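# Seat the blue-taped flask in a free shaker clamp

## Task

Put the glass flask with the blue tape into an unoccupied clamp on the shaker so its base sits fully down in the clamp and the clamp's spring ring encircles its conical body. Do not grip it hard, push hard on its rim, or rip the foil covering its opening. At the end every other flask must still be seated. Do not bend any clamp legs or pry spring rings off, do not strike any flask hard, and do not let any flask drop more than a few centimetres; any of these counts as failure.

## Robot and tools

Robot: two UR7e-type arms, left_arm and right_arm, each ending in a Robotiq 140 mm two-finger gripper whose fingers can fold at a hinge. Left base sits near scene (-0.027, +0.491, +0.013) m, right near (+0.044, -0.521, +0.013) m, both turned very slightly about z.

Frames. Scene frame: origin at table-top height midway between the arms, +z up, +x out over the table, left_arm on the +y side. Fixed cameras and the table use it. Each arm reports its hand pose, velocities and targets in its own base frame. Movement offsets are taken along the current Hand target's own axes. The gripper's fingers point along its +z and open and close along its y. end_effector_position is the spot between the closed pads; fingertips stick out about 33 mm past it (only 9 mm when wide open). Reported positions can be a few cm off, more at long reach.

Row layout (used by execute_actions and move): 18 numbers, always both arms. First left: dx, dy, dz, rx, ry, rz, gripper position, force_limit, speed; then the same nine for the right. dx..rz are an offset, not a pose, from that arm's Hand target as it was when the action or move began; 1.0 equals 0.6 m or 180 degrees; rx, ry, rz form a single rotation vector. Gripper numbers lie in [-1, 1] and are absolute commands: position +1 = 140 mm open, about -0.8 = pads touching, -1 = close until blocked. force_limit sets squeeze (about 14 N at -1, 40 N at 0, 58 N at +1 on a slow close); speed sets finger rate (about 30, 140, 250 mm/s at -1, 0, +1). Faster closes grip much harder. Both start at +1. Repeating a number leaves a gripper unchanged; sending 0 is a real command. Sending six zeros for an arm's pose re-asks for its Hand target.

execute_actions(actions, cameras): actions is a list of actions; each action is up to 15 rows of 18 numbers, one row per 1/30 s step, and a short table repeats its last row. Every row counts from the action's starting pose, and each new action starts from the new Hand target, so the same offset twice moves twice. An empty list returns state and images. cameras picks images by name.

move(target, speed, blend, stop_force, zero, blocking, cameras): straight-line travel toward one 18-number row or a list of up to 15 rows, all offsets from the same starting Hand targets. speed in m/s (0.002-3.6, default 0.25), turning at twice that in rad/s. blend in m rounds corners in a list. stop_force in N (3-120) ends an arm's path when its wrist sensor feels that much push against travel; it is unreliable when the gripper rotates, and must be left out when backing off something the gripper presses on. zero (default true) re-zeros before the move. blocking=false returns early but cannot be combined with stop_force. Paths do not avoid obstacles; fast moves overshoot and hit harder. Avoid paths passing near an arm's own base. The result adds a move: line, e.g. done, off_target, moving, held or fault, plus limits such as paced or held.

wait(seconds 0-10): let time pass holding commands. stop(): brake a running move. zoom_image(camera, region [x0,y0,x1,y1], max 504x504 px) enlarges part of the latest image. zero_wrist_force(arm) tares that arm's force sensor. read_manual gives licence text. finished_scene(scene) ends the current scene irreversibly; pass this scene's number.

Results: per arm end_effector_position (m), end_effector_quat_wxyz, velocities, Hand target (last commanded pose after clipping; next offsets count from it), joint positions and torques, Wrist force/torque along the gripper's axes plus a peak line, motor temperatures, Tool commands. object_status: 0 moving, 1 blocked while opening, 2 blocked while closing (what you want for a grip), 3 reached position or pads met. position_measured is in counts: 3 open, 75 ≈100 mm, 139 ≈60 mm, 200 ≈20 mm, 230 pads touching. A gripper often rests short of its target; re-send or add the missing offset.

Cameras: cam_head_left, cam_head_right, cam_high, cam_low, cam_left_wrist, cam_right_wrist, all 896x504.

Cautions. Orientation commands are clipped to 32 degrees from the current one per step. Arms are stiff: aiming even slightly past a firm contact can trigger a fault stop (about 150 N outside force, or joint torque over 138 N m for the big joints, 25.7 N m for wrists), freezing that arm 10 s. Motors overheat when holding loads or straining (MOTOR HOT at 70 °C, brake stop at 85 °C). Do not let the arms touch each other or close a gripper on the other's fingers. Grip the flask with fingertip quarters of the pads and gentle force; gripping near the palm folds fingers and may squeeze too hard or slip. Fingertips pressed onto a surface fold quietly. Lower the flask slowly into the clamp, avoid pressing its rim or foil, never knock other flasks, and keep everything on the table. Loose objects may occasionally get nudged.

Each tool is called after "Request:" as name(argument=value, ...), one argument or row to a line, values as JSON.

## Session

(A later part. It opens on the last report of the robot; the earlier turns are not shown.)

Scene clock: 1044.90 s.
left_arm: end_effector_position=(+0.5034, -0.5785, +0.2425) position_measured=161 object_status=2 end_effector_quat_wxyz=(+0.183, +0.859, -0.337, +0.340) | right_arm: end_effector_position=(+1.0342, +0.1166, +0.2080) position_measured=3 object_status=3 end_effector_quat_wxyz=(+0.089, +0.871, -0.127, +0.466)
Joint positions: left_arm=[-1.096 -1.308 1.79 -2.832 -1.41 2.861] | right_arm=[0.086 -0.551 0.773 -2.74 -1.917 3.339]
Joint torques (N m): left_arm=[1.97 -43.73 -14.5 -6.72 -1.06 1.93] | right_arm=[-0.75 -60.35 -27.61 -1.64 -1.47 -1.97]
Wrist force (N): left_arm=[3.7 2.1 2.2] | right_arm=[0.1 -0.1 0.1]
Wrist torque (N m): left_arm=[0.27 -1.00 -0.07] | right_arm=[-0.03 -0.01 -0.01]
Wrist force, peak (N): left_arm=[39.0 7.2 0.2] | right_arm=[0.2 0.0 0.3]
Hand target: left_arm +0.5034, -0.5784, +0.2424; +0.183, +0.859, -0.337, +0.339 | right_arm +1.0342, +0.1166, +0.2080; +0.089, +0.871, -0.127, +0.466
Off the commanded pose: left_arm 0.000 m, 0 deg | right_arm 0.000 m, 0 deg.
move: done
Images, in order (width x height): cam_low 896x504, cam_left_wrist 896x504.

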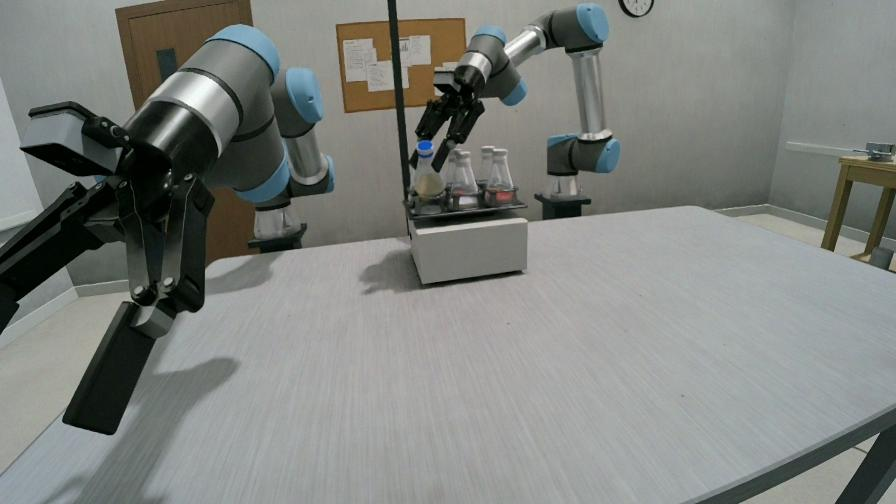

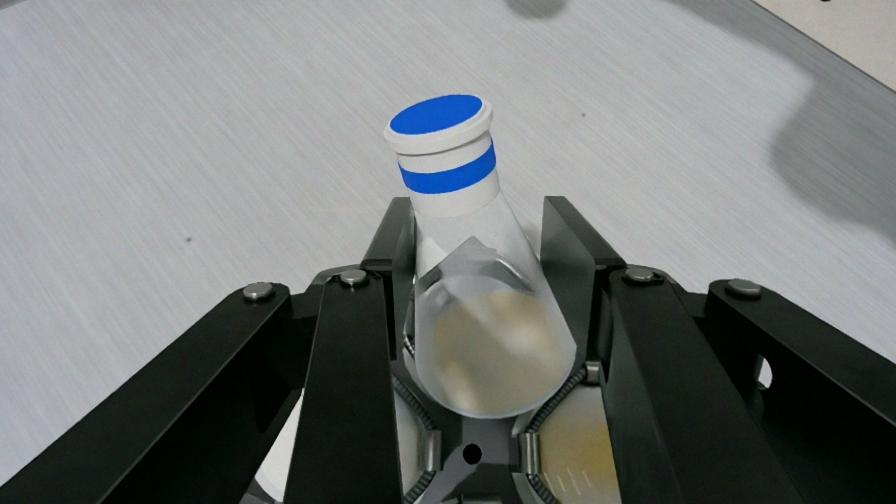

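Request:
move(
  target=[
    [0,0.02,0,0.045,0,0.045,-1,-0.02,-1,0,0,0,0,0,0,1,1,1],
    [-0.023,0.02,0.029,0.045,0,0.045,-1,-0.02,-1,0,0,0,0,0,0,1,1,1],
  ],
  speed=0.03,
  cameras=["cam_left_wrist","cam_low"],
)

Request:
zoom_image(
  camera="cam_low",
  region=[390, 110, 510, 225],
)

Scene clock: 1059.57 s.
left_arm: end_effector_position=(+0.4957, -0.5905, +0.2222) position_measured=161 object_status=2 end_effector_quat_wxyz=(+0.099, +0.843, -0.372, +0.376) | right_arm: end_effector_position=(+1.0342, +0.1166, +0.2080) position_measured=3 object_status=3 end_effector_quat_wxyz=(+0.089, +0.871, -0.127, +0.466)
Joint positions: left_arm=[-1.195 -1.275 1.798 -2.82 -1.205 2.917] | right_arm=[0.086 -0.551 0.773 -2.74 -1.917 3.339]
Joint torques (N m): left_arm=[-23.38 -25.2 -7.02 7.19 -9.26 -0.85] | right_arm=[0.03 -61.61 -27.16 -1.79 -1.6 -1.66]
Wrist force (N): left_arm=[38.6 -22.8 -8.4] | right_arm=[0.1 0.1 0.0]
Wrist torque (N m): left_arm=[0.43 -1.59 0.26] | right_arm=[0.00 -0.03 0.00]
Wrist force, peak (N): left_arm=[41.5 -24.4 -14.5] | right_arm=[0.2 -0.3 0.0]
Hand target: left_arm +0.4954, -0.5901, +0.2214; +0.098, +0.843, -0.372, +0.375 | right_arm +1.0342, +0.1166, +0.2080; +0.089, +0.871, -0.127, +0.466
Off the commanded pose: left_arm 0.001 m, 0 deg | right_arm 0.000 m, 0 deg.
move: done
Images, in order (width x height): cam_low 896x504, cam_left_wrist 896x504.

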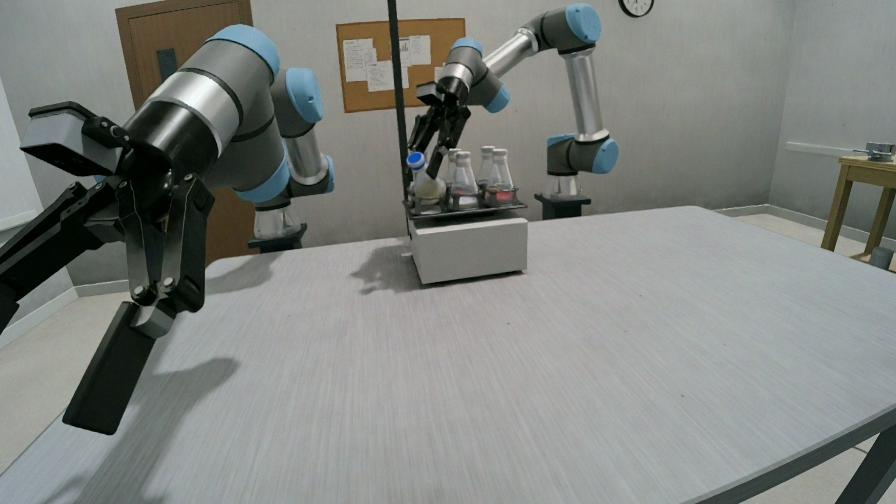

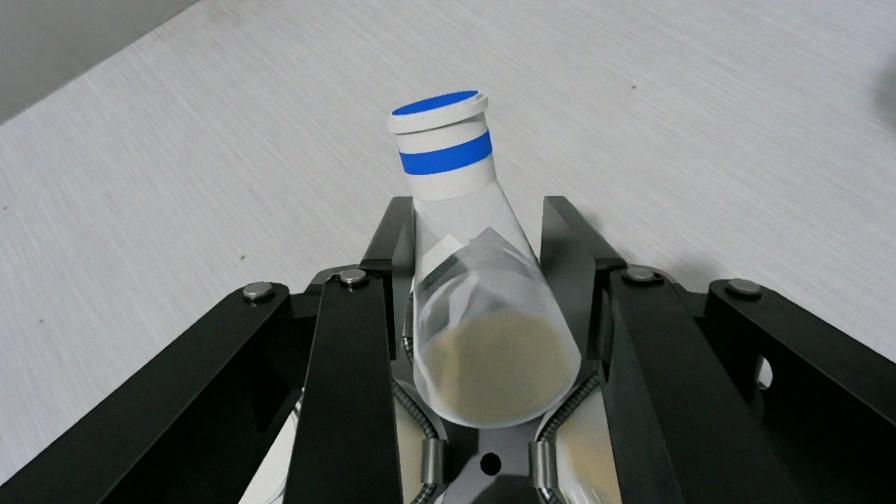

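Scaled by 4.200 from the camera's 896x504 image, which has a finer 1280x720 frame.

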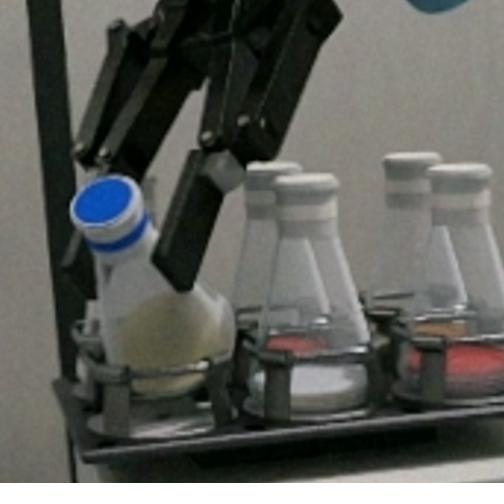

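Request:
move(
  target=[
    [0.05,-0.004,-0.05,0,0,0,-1,-0.02,-1,0,0,0,0,0,0,1,1,1],
    [0.059,-0.008,-0.059,0,0.111,0,-1,-0.02,-1,0,0,0,0,0,0,1,1,1],
  ],
  speed=[0.06,0.15],
  cameras=["cam_left_wrist","cam_low"],
)

Request:
zoom_image(
  camera="cam_low",
  region=[390, 110, 510, 225],
)

Scene clock: 1086.07 s.
left_arm: end_effector_position=(+0.4946, -0.5906, +0.2715) position_measured=165 object_status=2 end_effector_quat_wxyz=(+0.161, +0.766, -0.350, +0.515) | right_arm: end_effector_position=(+1.0342, +0.1166, +0.2080) position_measured=3 object_status=3 end_effector_quat_wxyz=(+0.089, +0.871, -0.127, +0.466)
Joint positions: left_arm=[-1.23 -1.262 1.968 -3.365 -1.121 3.044] | right_arm=[0.086 -0.551 0.773 -2.74 -1.917 3.339]
Joint torques (N m): left_arm=[4.75 -48.35 -31.51 -5.74 -1.18 -1.86] | right_arm=[0.55 -60.45 -26.33 -1.76 -1.58 -1.82]
Wrist force (N): left_arm=[3.9 -0.1 2.8] | right_arm=[-0.1 0.1 0.0]
Wrist torque (N m): left_arm=[-0.20 -1.01 0.04] | right_arm=[0.01 0.01 -0.01]
Wrist force, peak (N): left_arm=[38.6 -23.4 -8.6] | right_arm=[0.0 0.2 0.3]
Hand target: left_arm +0.4947, -0.5906, +0.2717; +0.161, +0.766, -0.350, +0.515 | right_arm +1.0342, +0.1166, +0.2080; +0.089, +0.871, -0.127, +0.466
Off the commanded pose: left_arm 0.000 m, 0 deg | right_arm 0.000 m, 0 deg.
move: done
Images, in order (width x height): cam_low 896x504, cam_left_wrist 896x504.

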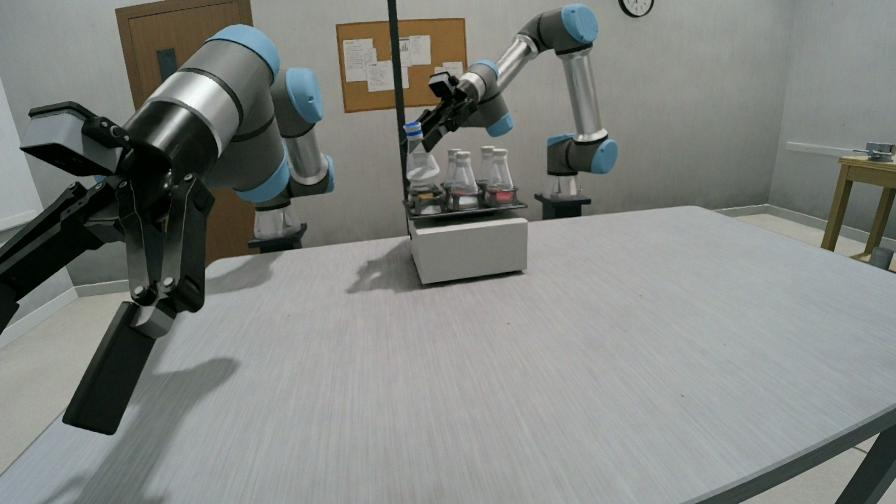

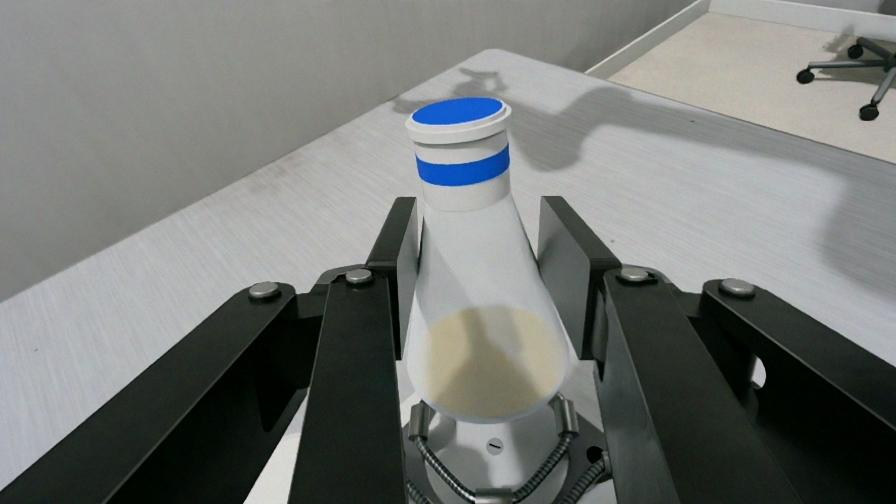

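Scaled by 4.200 from the camera's 896x504 image, which has a finer 1280x720 frame.

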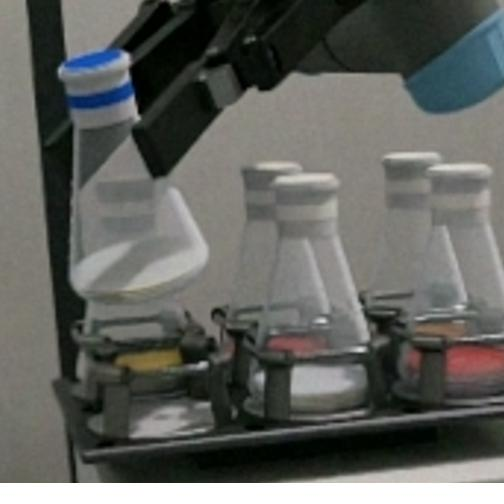

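Request:
move(
  target=[-0.0332,-0.02,0.0155,-0.0188,0,-0.0403,-1,-0.02,-1,0,0,0,0,0,0,1,1,1],
  speed=0.05,
  cameras=["cam_left_wrist","cam_low","cam_head_left","cam_high"],
)

Request:
zoom_image(
  camera="cam_low",
  region=[390, 110, 510, 225],
)

Request:
zoom_image(
  camera="cam_high",
  region=[380, 160, 540, 300],
)

Request:
zoom_image(
  camera="cam_head_left",
  region=[400, 220, 540, 360],
)

Scene clock: 1114.73 s.
left_arm: end_effector_position=(+0.5049, -0.5804, +0.2511) position_measured=165 object_status=2 end_effector_quat_wxyz=(+0.216, +0.781, -0.316, +0.493) end_effector_velocity=(+0.001, +0.002, +0.000) end_effector_angular_velocity=(+0.007, -0.005, +0.004) | right_arm: end_effector_position=(+1.0342, +0.1166, +0.2080) position_measured=3 object_status=3 end_effector_quat_wxyz=(+0.089, +0.871, -0.127, +0.466)
Joint positions: left_arm=[-1.166 -1.232 1.994 -3.443 -1.237 2.952] | right_arm=[0.086 -0.551 0.773 -2.74 -1.917 3.339]
Joint velocities: left_arm=[0 -0.001 0.001 0.004 0.007 0.005] | right_arm=[within noise]
Joint torques (N m): left_arm=[-7.14 -40.08 -19.4 -1.88 2.06 2.72] | right_arm=[-1.24 -61.37 -27.56 -1.5 -1.51 -1.9]
Wrist force (N): left_arm=[4.4 -0.5 2.2] | right_arm=[0.1 -0.2 -0.1]
Wrist torque (N m): left_arm=[-0.28 -1.10 0.07] | right_arm=[-0.04 -0.01 -0.01]
Wrist force, peak (N): left_arm=[4.4 0.0 2.9] | right_arm=[-0.3 0.1 0.3]
Hand target: left_arm +0.5049, -0.5805, +0.2513; +0.216, +0.781, -0.316, +0.493 | right_arm +1.0342, +0.1166, +0.2080; +0.089, +0.871, -0.127, +0.466
Off the commanded pose: left_arm 0.000 m, 0 deg | right_arm 0.000 m, 0 deg.
move: done
Images, in order (width x height): cam_head_left 896x504, cam_high 896x504, cam_low 896x504, cam_left_wrist 896x504.

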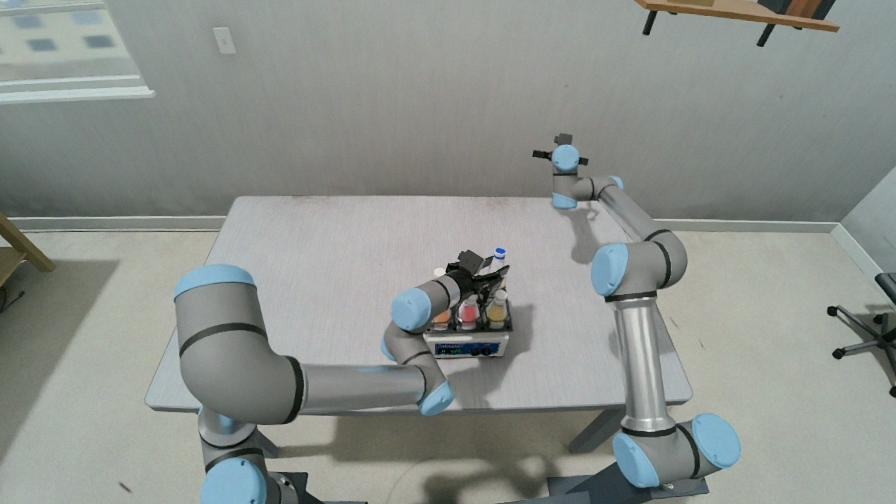

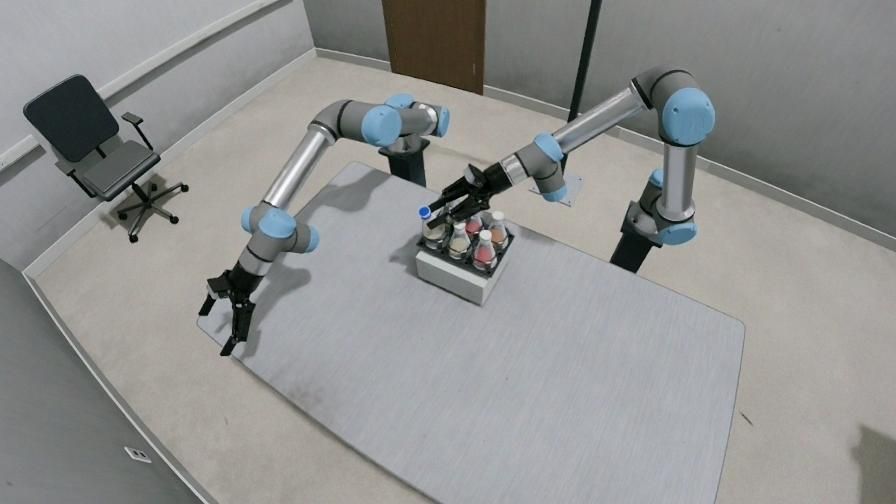

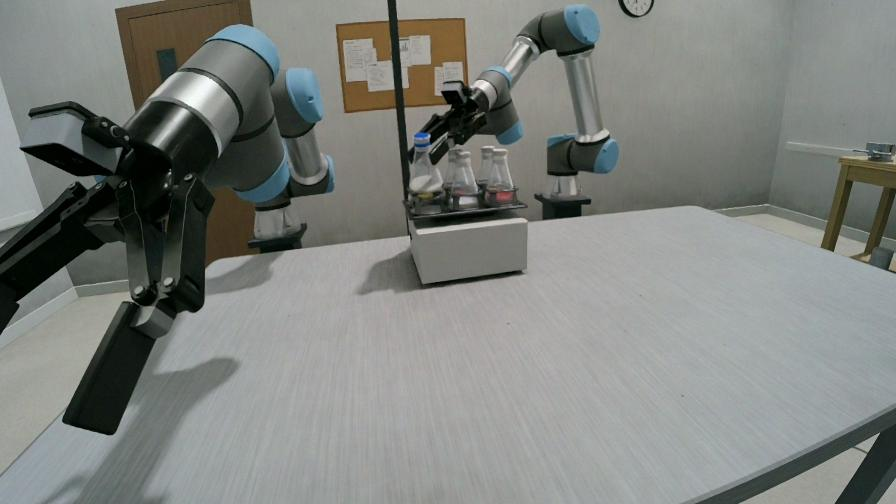

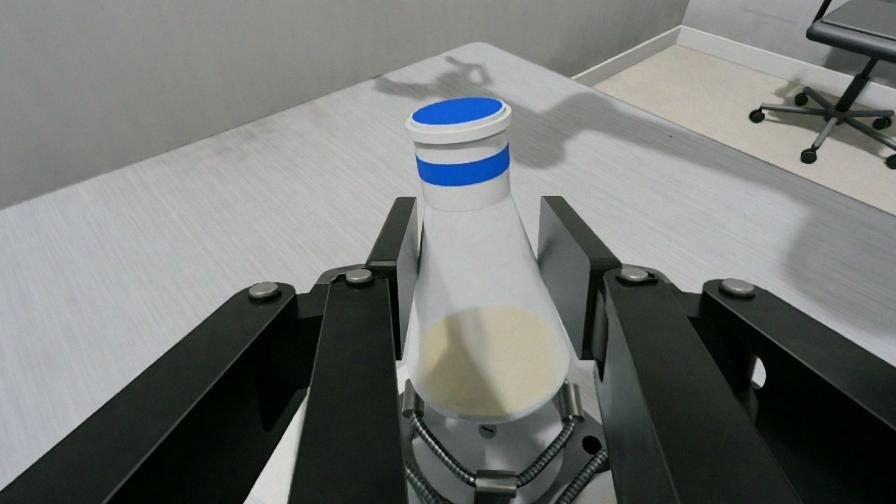

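Scaled by 4.200 from the camera's 896x504 image, which has a finer 1280x720 frame.

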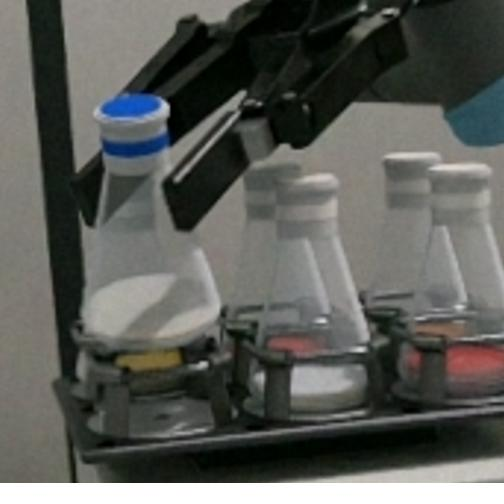

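Scaled by 3.150 from the camera's 896x504 image, which has a finer 1280x720 frame.

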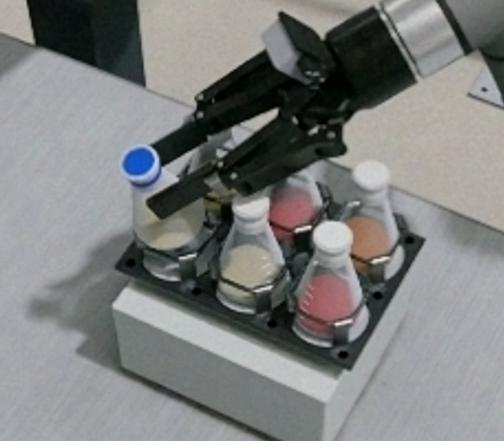

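Scaled by 3.600 from the camera's 896x504 image, which has a finer 1280x720 frame.

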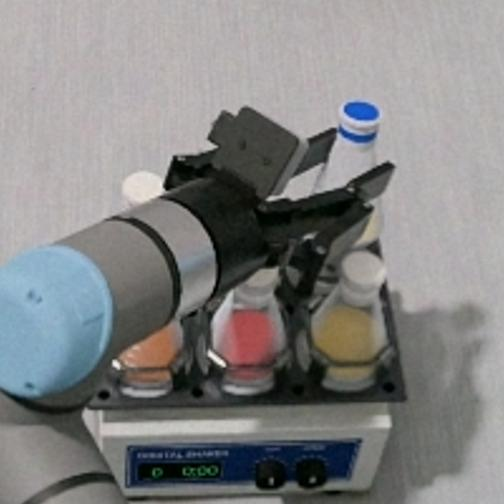

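Request:
move(
  target=[-0.0056,0,-0.0125,0,0,0,-1,-0.02,-1,0,0,0,0,0,0,1,1,1],
  speed=0.05,
)

Request:
move(
  target=[-0.038,0,0.0177,0,0,0,-1,-0.02,-1,0,0,0,0,0,0,1,1,1],
  speed=0.015,
  stop_force=20,
  cameras=["cam_left_wrist","cam_low"],
)

Request:
zoom_image(
  camera="cam_low",
  region=[390, 110, 510, 225],
)

Request:
zoom_image(
  camera="cam_left_wrist",
  region=[370, 200, 640, 500],
)

Scene clock: 1129.43 s.
left_arm: end_effector_position=(+0.4990, -0.5746, +0.2514) position_measured=165 object_status=2 end_effector_quat_wxyz=(+0.216, +0.781, -0.316, +0.493) | right_arm: end_effector_position=(+1.0342, +0.1166, +0.2080) position_measured=3 object_status=3 end_effector_quat_wxyz=(+0.089, +0.871, -0.127, +0.466)
Joint positions: left_arm=[-1.173 -1.249 2.018 -3.449 -1.231 2.949] | right_arm=[0.086 -0.551 0.773 -2.74 -1.917 3.339]
Joint torques (N m): left_arm=[2.86 -22.22 -29.92 -4.57 0.65 -1.26] | right_arm=[-0.06 -61.61 -27.54 -1.6 -1.44 -1.85]
Motor temperatures (°C): left_arm=[30 32 28 36 41 39] | right_arm=[31 27 29 35 34 40]
Wrist force (N): left_arm=[4.3 -0.2 2.3] | right_arm=[-0.2 0.0 0.1]
Wrist torque (N m): left_arm=[-0.23 -1.09 0.08] | right_arm=[-0.02 0.01 -0.01]
Wrist force, peak (N): left_arm=[5.0 -0.1 2.3] | right_arm=[0.3 -0.2 -0.1]
Hand target: left_arm +0.4991, -0.5747, +0.2514; +0.216, +0.781, -0.316, +0.493 | right_arm +1.0342, +0.1166, +0.2080; +0.089, +0.871, -0.127, +0.466
Off the commanded pose: left_arm 0.000 m, 0 deg | right_arm 0.000 m, 0 deg.
move: done

Scene clock: 1131.50 s.
left_arm: end_effector_position=(+0.4988, -0.5750, +0.2369) position_measured=165 object_status=2 end_effector_quat_wxyz=(+0.216, +0.781, -0.316, +0.494) | right_arm: end_effector_position=(+1.0342, +0.1166, +0.2080) position_measured=3 object_status=3 end_effector_quat_wxyz=(+0.089, +0.871, -0.127, +0.466)
Joint positions: left_arm=[-1.173 -1.221 2.03 -3.489 -1.23 2.949] | right_arm=[0.086 -0.551 0.773 -2.74 -1.917 3.339]
Joint torques (N m): left_arm=[4.08 -34.02 -18.82 3.73 -1.33 -1.45] | right_arm=[-1.63 -62.03 -28.17 -1.84 -1.61 -1.84]
Wrist force (N): left_arm=[22.0 3.7 -6.3] | right_arm=[0.1 0.0 -0.1]
Wrist torque (N m): left_arm=[-0.06 -1.86 0.36] | right_arm=[-0.01 -0.03 -0.01]
Wrist force, peak (N): left_arm=[31.1 4.2 -11.8] | right_arm=[0.0 0.3 0.3]
Hand target: left_arm +0.4988, -0.5750, +0.2369; +0.216, +0.781, -0.316, +0.494 (not the last commanded pose) | right_arm +1.0342, +0.1166, +0.2080; +0.089, +0.871, -0.127, +0.466
Off the commanded pose: left_arm 0.011 m, 0 deg | right_arm 0.000 m, 0 deg.
move: contact (left_arm)
Images, in order (width x height): cam_low 896x504, cam_left_wrist 896x504.

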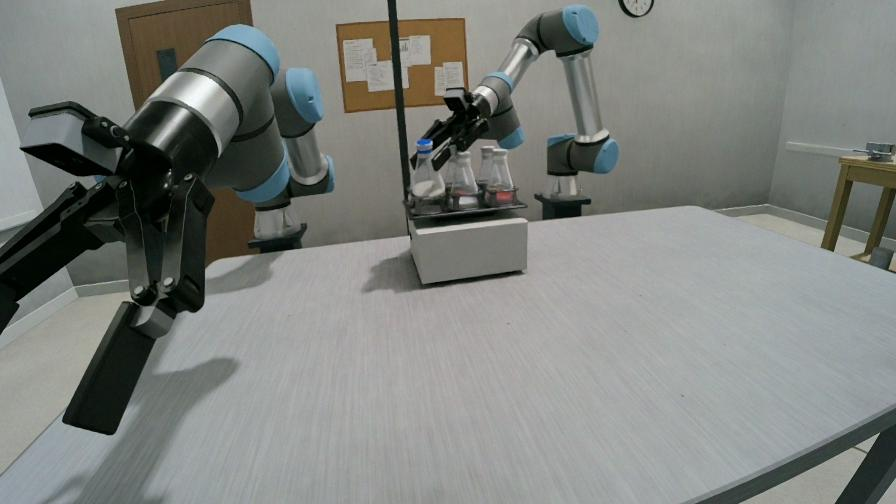

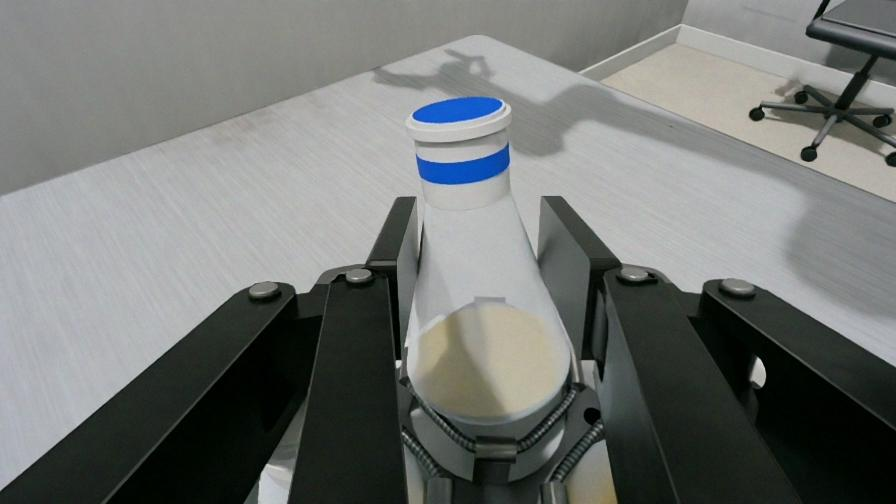

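Scaled by 4.200 from the camera's 896x504 image, which has a finer 1280x720 frame.

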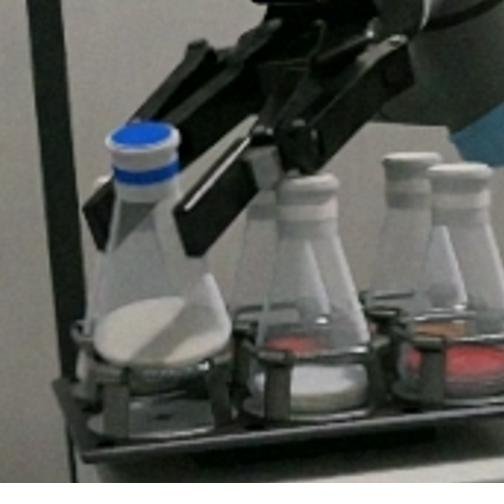

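Scaled by 1.680 from the camera's 896x504 image, which has a finer 1280x720 frame.

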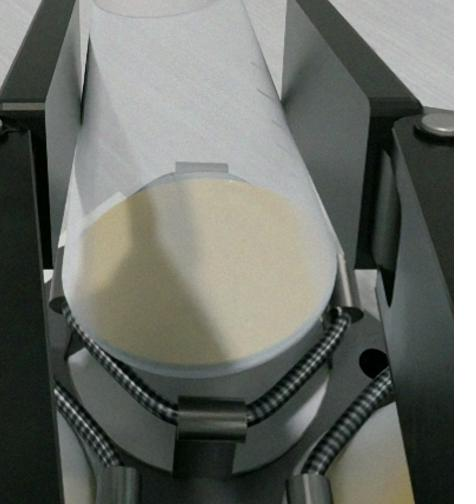

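Request:
move(
  target=[-0.022,0,0.0103,0,0,0,-1,-0.02,-1,0,0,0,0,0,0,1,1,1],
  speed=0.01,
  stop_force=35,
  cameras=["cam_left_wrist","cam_low"],
)

Request:
zoom_image(
  camera="cam_low",
  region=[390, 110, 510, 225],
)

Request:
zoom_image(
  camera="cam_left_wrist",
  region=[370, 200, 640, 500],
)

Scene clock: 1141.40 s.
left_arm: end_effector_position=(+0.4991, -0.5765, +0.2384) position_measured=165 object_status=2 end_effector_quat_wxyz=(+0.232, +0.770, -0.306, +0.509) | right_arm: end_effector_position=(+1.0342, +0.1166, +0.2080) position_measured=3 object_status=3 end_effector_quat_wxyz=(+0.089, +0.871, -0.127, +0.466)
Joint positions: left_arm=[-1.174 -1.193 2.042 -3.583 -1.229 2.949] | right_arm=[0.086 -0.551 0.773 -2.74 -1.917 3.339]
Joint torques (N m): left_arm=[-4.44 -18.23 8.46 7.26 0.32 1.28] | right_arm=[-0.66 -61.78 -27.91 -1.86 -1.49 -1.94]
Wrist force (N): left_arm=[44.8 2.7 -16.8] | right_arm=[0.1 -0.1 -0.1]
Wrist torque (N m): left_arm=[0.50 -3.53 1.17] | right_arm=[-0.02 -0.01 -0.01]
Wrist force, peak (N): left_arm=[44.4 4.2 -19.7] | right_arm=[0.1 -0.3 0.2]
Hand target: left_arm +0.4986, -0.5753, +0.2223; +0.216, +0.781, -0.316, +0.494 | right_arm +1.0342, +0.1166, +0.2080; +0.089, +0.871, -0.127, +0.466
Off the commanded pose: left_arm 0.016 m, 3 deg | right_arm 0.000 m, 0 deg.
move: off_target (left_arm)
Images, in order (width x height): cam_low 896x504, cam_left_wrist 896x504.

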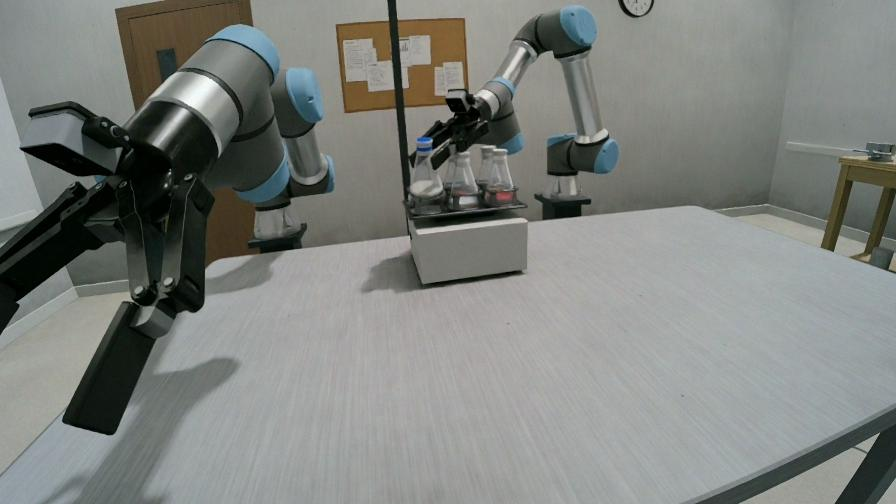

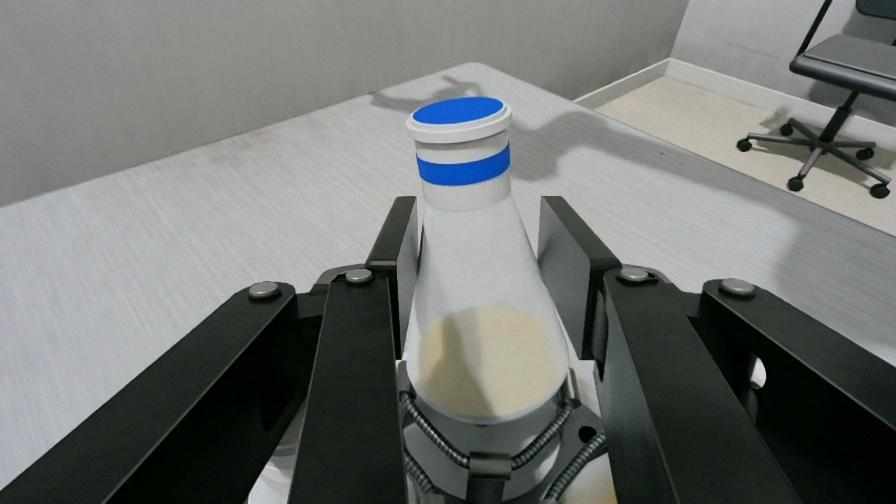

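Scaled by 4.200 from the camera's 896x504 image, which has a finer 1280x720 frame.

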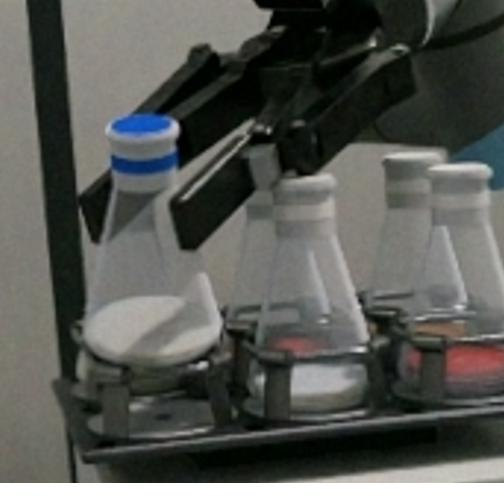

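Scaled by 1.680 from the camera's 896x504 image, which has a finer 1280x720 frame.

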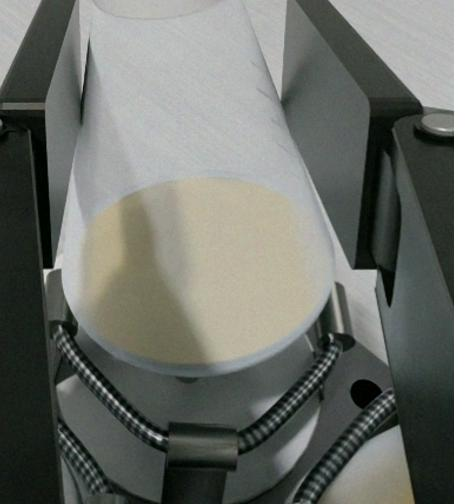

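Request:
move(
  target=[-0.0175,0,0.0025,0,0,0,-1,-0.02,-1,0,0,0,0,0,0,1,1,1],
  speed=0.05,
  cameras=["cam_low","cam_left_wrist"],
)

Request:
zoom_image(
  camera="cam_low",
  region=[380, 90, 520, 230],
)

Request:
zoom_image(
  camera="cam_left_wrist",
  region=[340, 160, 680, 504],
)

Scene clock: 1183.90 s.
left_arm: end_effector_position=(+0.4965, -0.5742, +0.2406) position_measured=165 object_status=2 end_effector_quat_wxyz=(+0.244, +0.762, -0.298, +0.521) | right_arm: end_effector_position=(+1.0342, +0.1166, +0.2080) position_measured=3 object_status=3 end_effector_quat_wxyz=(+0.089, +0.871, -0.127, +0.466)
Joint positions: left_arm=[-1.177 -1.179 2.061 -3.657 -1.226 2.948] | right_arm=[0.086 -0.551 0.773 -2.74 -1.917 3.339]
Joint torques (N m): left_arm=[-3.01 -21.06 12.52 7.73 0.58 0.93] | right_arm=[-0.19 -60.7 -27.07 -1.63 -1.49 -1.89]
Wrist force (N): left_arm=[49.2 3.8 -3.2] | right_arm=[0.0 -0.2 0.1]
Wrist torque (N m): left_arm=[0.11 -3.48 1.34] | right_arm=[-0.04 0.00 -0.01]
Wrist force, peak (N): left_arm=[49.3 3.6 -3.5] | right_arm=[0.1 0.0 0.3]
Hand target: left_arm +0.4963, -0.5734, +0.2122; +0.216, +0.781, -0.316, +0.494 | right_arm +1.0342, +0.1166, +0.2080; +0.089, +0.871, -0.127, +0.466
Off the commanded pose: left_arm 0.028 m, 5 deg | right_arm 0.000 m, 0 deg.
move: off_target (left_arm)
Images, in order (width x height): cam_low 896x504, cam_left_wrist 896x504.

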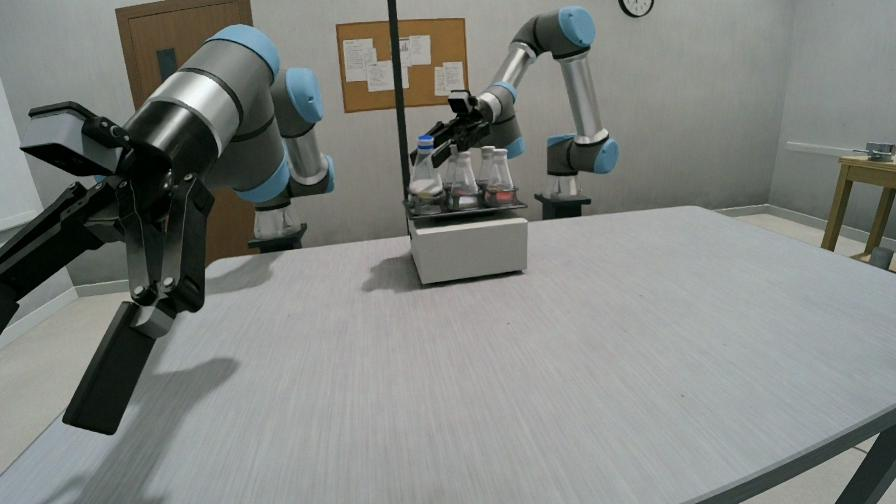

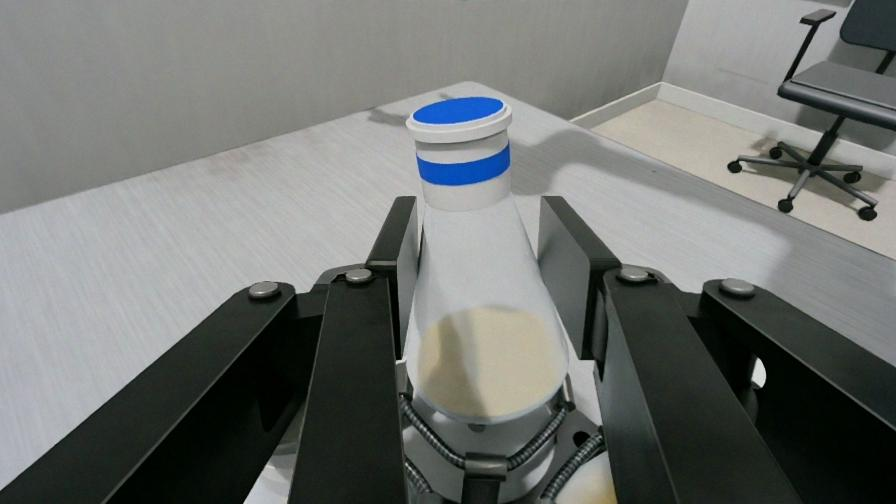

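Scaled by 3.600 from the camera's 896x504 image, which has a finer 1280x720 frame.

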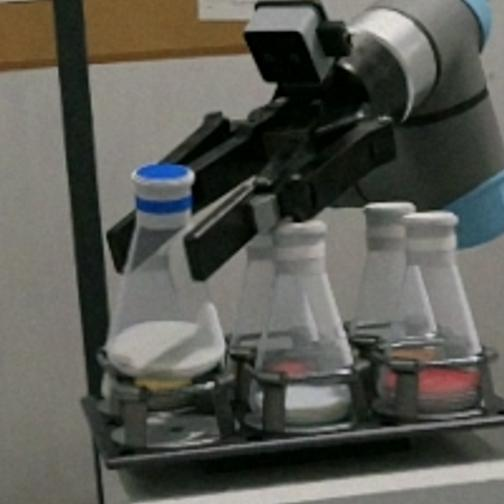

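Scaled by 1.465 from the camera's 896x504 image, which has a finer 1280x720 frame.

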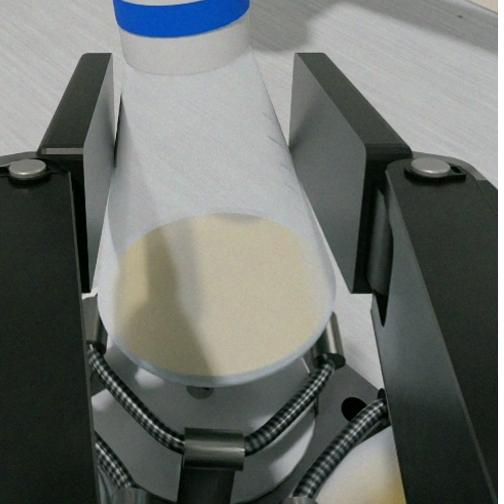

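Request:
move(
  target=[0.083,0,-0.0388,0,0.039,0,-1,-0.02,-1,0,0,0,0,0,0,1,1,1],
  speed=0.05,
  cameras=["cam_low","cam_left_wrist"],
)

Request:
zoom_image(
  camera="cam_low",
  region=[380, 90, 520, 230],
)

Request:
zoom_image(
  camera="cam_left_wrist",
  region=[340, 160, 680, 504],
)

Scene clock: 1242.77 s.
left_arm: end_effector_position=(+0.4971, -0.5722, +0.2675) position_measured=165 object_status=2 end_effector_quat_wxyz=(+0.235, +0.749, -0.302, +0.541) end_effector_velocity=(+0.000, +0.000, -0.001) end_effector_angular_velocity=(+0.004, +0.003, -0.001) | right_arm: end_effector_position=(+1.0342, +0.1166, +0.2080) position_measured=3 object_status=3 end_effector_quat_wxyz=(+0.089, +0.871, -0.127, +0.466)
Joint positions: left_arm=[-1.188 -1.213 2.054 -3.649 -1.195 2.988] | right_arm=[0.086 -0.551 0.773 -2.74 -1.917 3.339]
Joint velocities: left_arm=[0 0 0 0.006 -0.001 -0.001] | right_arm=[within noise]
Joint torques (N m): left_arm=[-2.08 -27.67 -22.06 -1.44 -0.71 -1.73] | right_arm=[-0.34 -61.62 -27.14 -1.7 -2.06 -1.88]
Wrist force (N): left_arm=[5.1 -1.1 1.8] | right_arm=[0.0 0.1 0.0]
Wrist torque (N m): left_arm=[-0.43 -1.24 -0.05] | right_arm=[0.00 -0.01 -0.01]
Wrist force, peak (N): left_arm=[48.4 3.6 -3.4] | right_arm=[-0.1 -0.3 0.2]
Hand target: left_arm +0.4971, -0.5722, +0.2671; +0.235, +0.749, -0.302, +0.541 | right_arm +1.0342, +0.1166, +0.2080; +0.089, +0.871, -0.127, +0.466
Off the commanded pose: left_arm 0.000 m, 0 deg | right_arm 0.000 m, 0 deg.
move: done
Images, in order (width x height): cam_low 896x504, cam_left_wrist 896x504.

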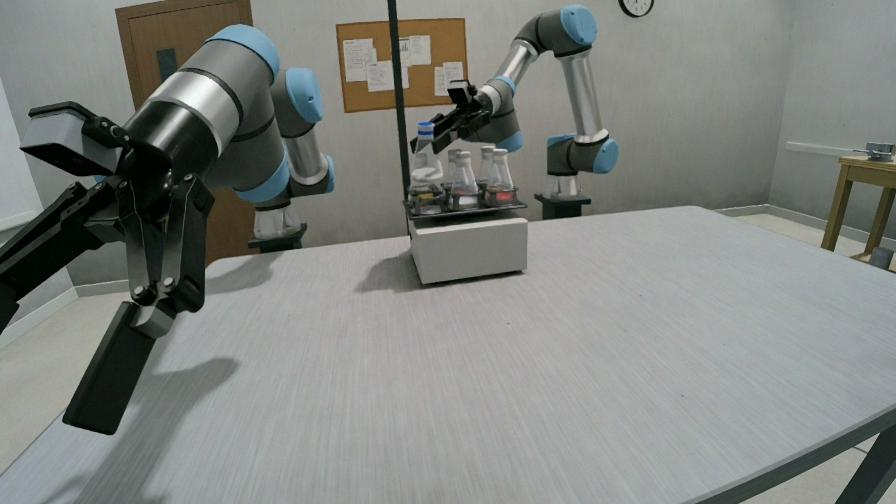

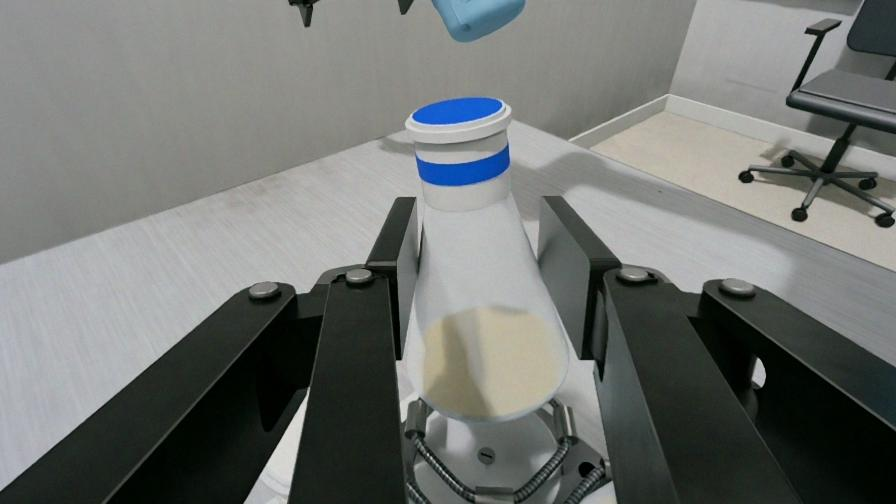

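Scaled by 3.600 from the camera's 896x504 image, which has a finer 1280x720 frame.

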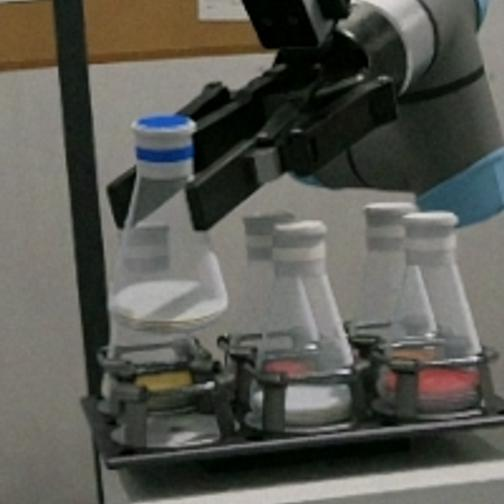

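Scaled by 1.465 from the camera's 896x504 image, which has a finer 1280x720 frame.

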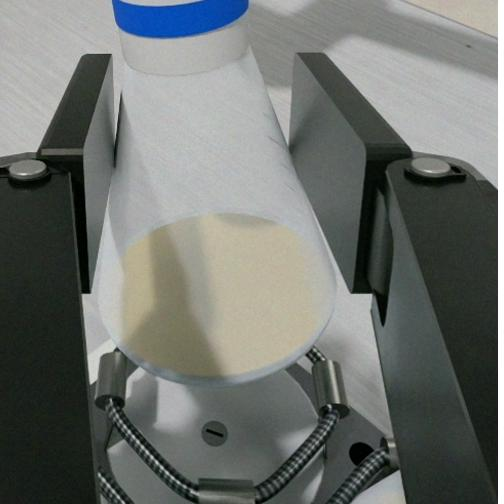

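Request:
move(
  target=[
    [0.159,0,-0.051,0,0,0,-1,-0.02,-1,0,0,0,0,0,0,1,1,1],
    [0.183,0.336,0.054,0,0.067,0,-1,-0.02,-1,0,0,0,0,0,0,1,1,1],
  ],
  speed=0.15,
  blend=0.03,
  cameras=["cam_low","cam_left_wrist","cam_head_left","cam_high"],
)

Scene clock: 1288.67 s.
left_arm: end_effector_position=(+0.4144, -0.7333, +0.3667) position_measured=165 object_status=2 end_effector_quat_wxyz=(+0.261, +0.697, -0.279, +0.606) | right_arm: end_effector_position=(+1.0342, +0.1166, +0.2080) position_measured=3 object_status=3 end_effector_quat_wxyz=(+0.089, +0.871, -0.127, +0.466)
Joint positions: left_arm=[-1.45 -1.08 1.705 -3.604 -0.915 3.016] | right_arm=[0.086 -0.551 0.773 -2.74 -1.917 3.339]
Joint torques (N m): left_arm=[4.51 -55.24 -10.51 -0.9 -1.49 -0.27] | right_arm=[-0.61 -61.39 -28.5 -1.74 -1.85 -1.76]
Wrist force (N): left_arm=[4.6 -1.2 2.1] | right_arm=[0.0 0.0 0.1]
Wrist torque (N m): left_arm=[-0.44 -1.15 -0.06] | right_arm=[-0.01 -0.03 -0.01]
Wrist force, peak (N): left_arm=[12.0 -9.9 3.5] | right_arm=[0.0 -0.4 0.0]
Hand target: left_arm +0.4145, -0.7333, +0.3667; +0.261, +0.697, -0.279, +0.606 (not the last commanded pose) | right_arm +1.0342, +0.1166, +0.2080; +0.089, +0.871, -0.127, +0.466
Off the commanded pose: left_arm 0.028 m, 2 deg | right_arm 0.000 m, 0 deg.
move: held (left_arm; a check stopped the path); path passed 1 of 2 targets; limits=held
pose unreachable (left arm): on one or more control steps of this call, first in action 0 (counted from 0), this arm could not follow its commanded pose, so it was not sent that pose on those steps. It may still have moved: this result reports where it is.
cause: moving toward the commanded pose would bring a part of the arm too close to another arm (this arm's gripper and a part of the right arm just beyond its joint 2 (shoulder lift), at the place that arm is still heading or pushing toward).
Images, in order (width x height): cam_head_left 896x504, cam_high 896x504, cam_low 896x504, cam_left_wrist 896x504.

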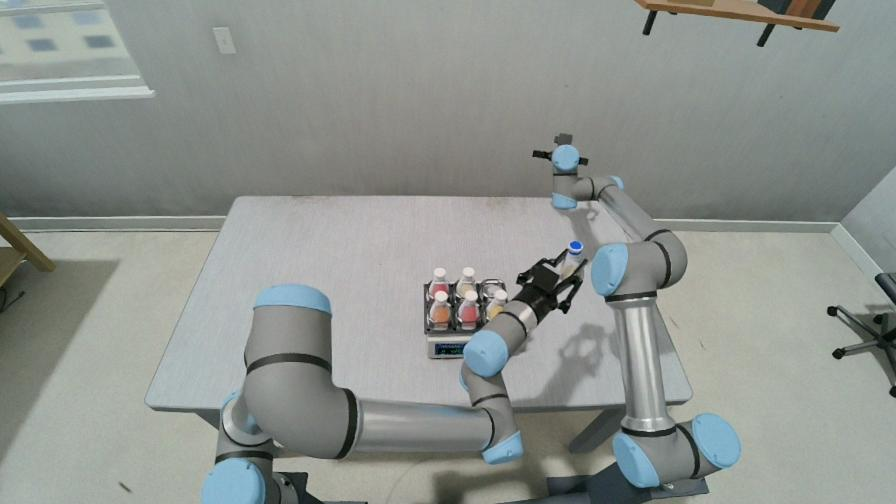

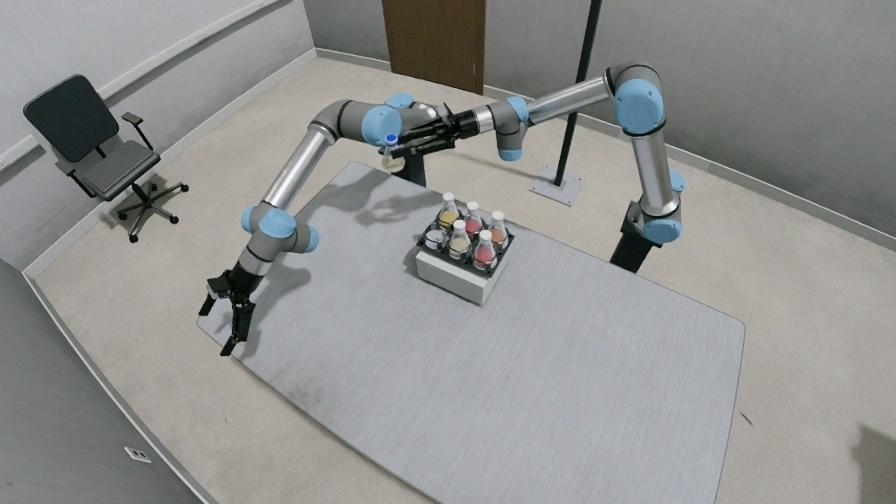

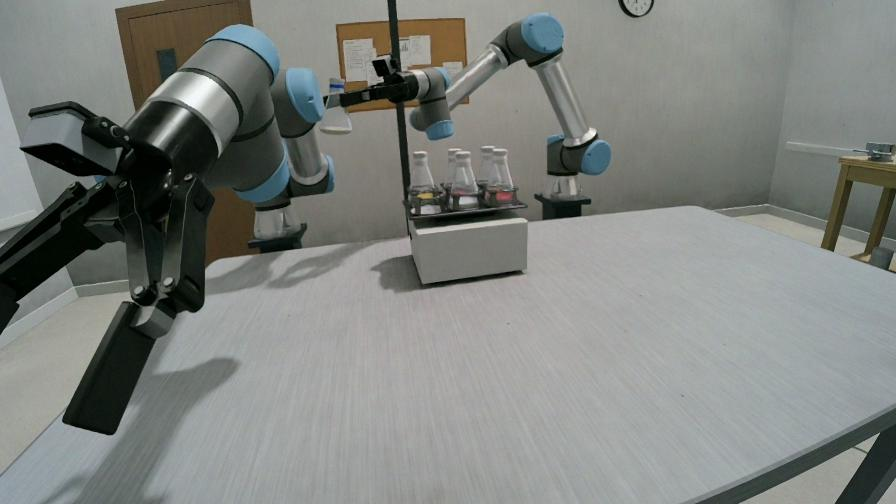

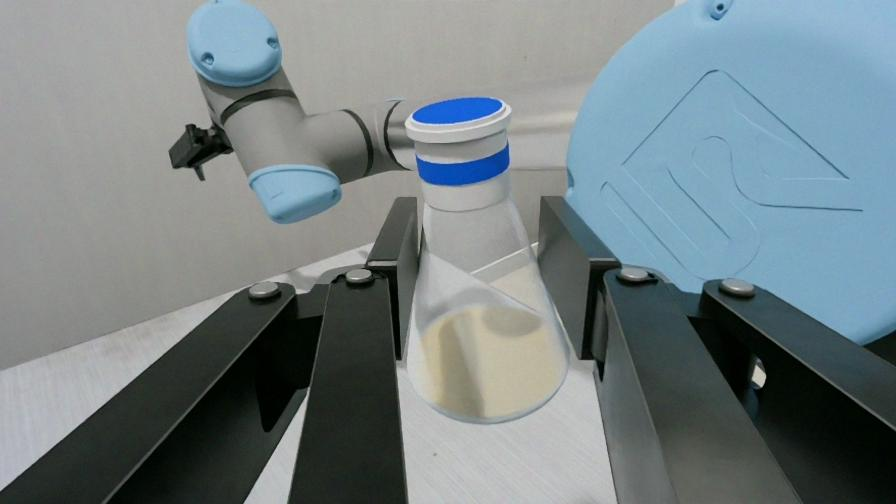

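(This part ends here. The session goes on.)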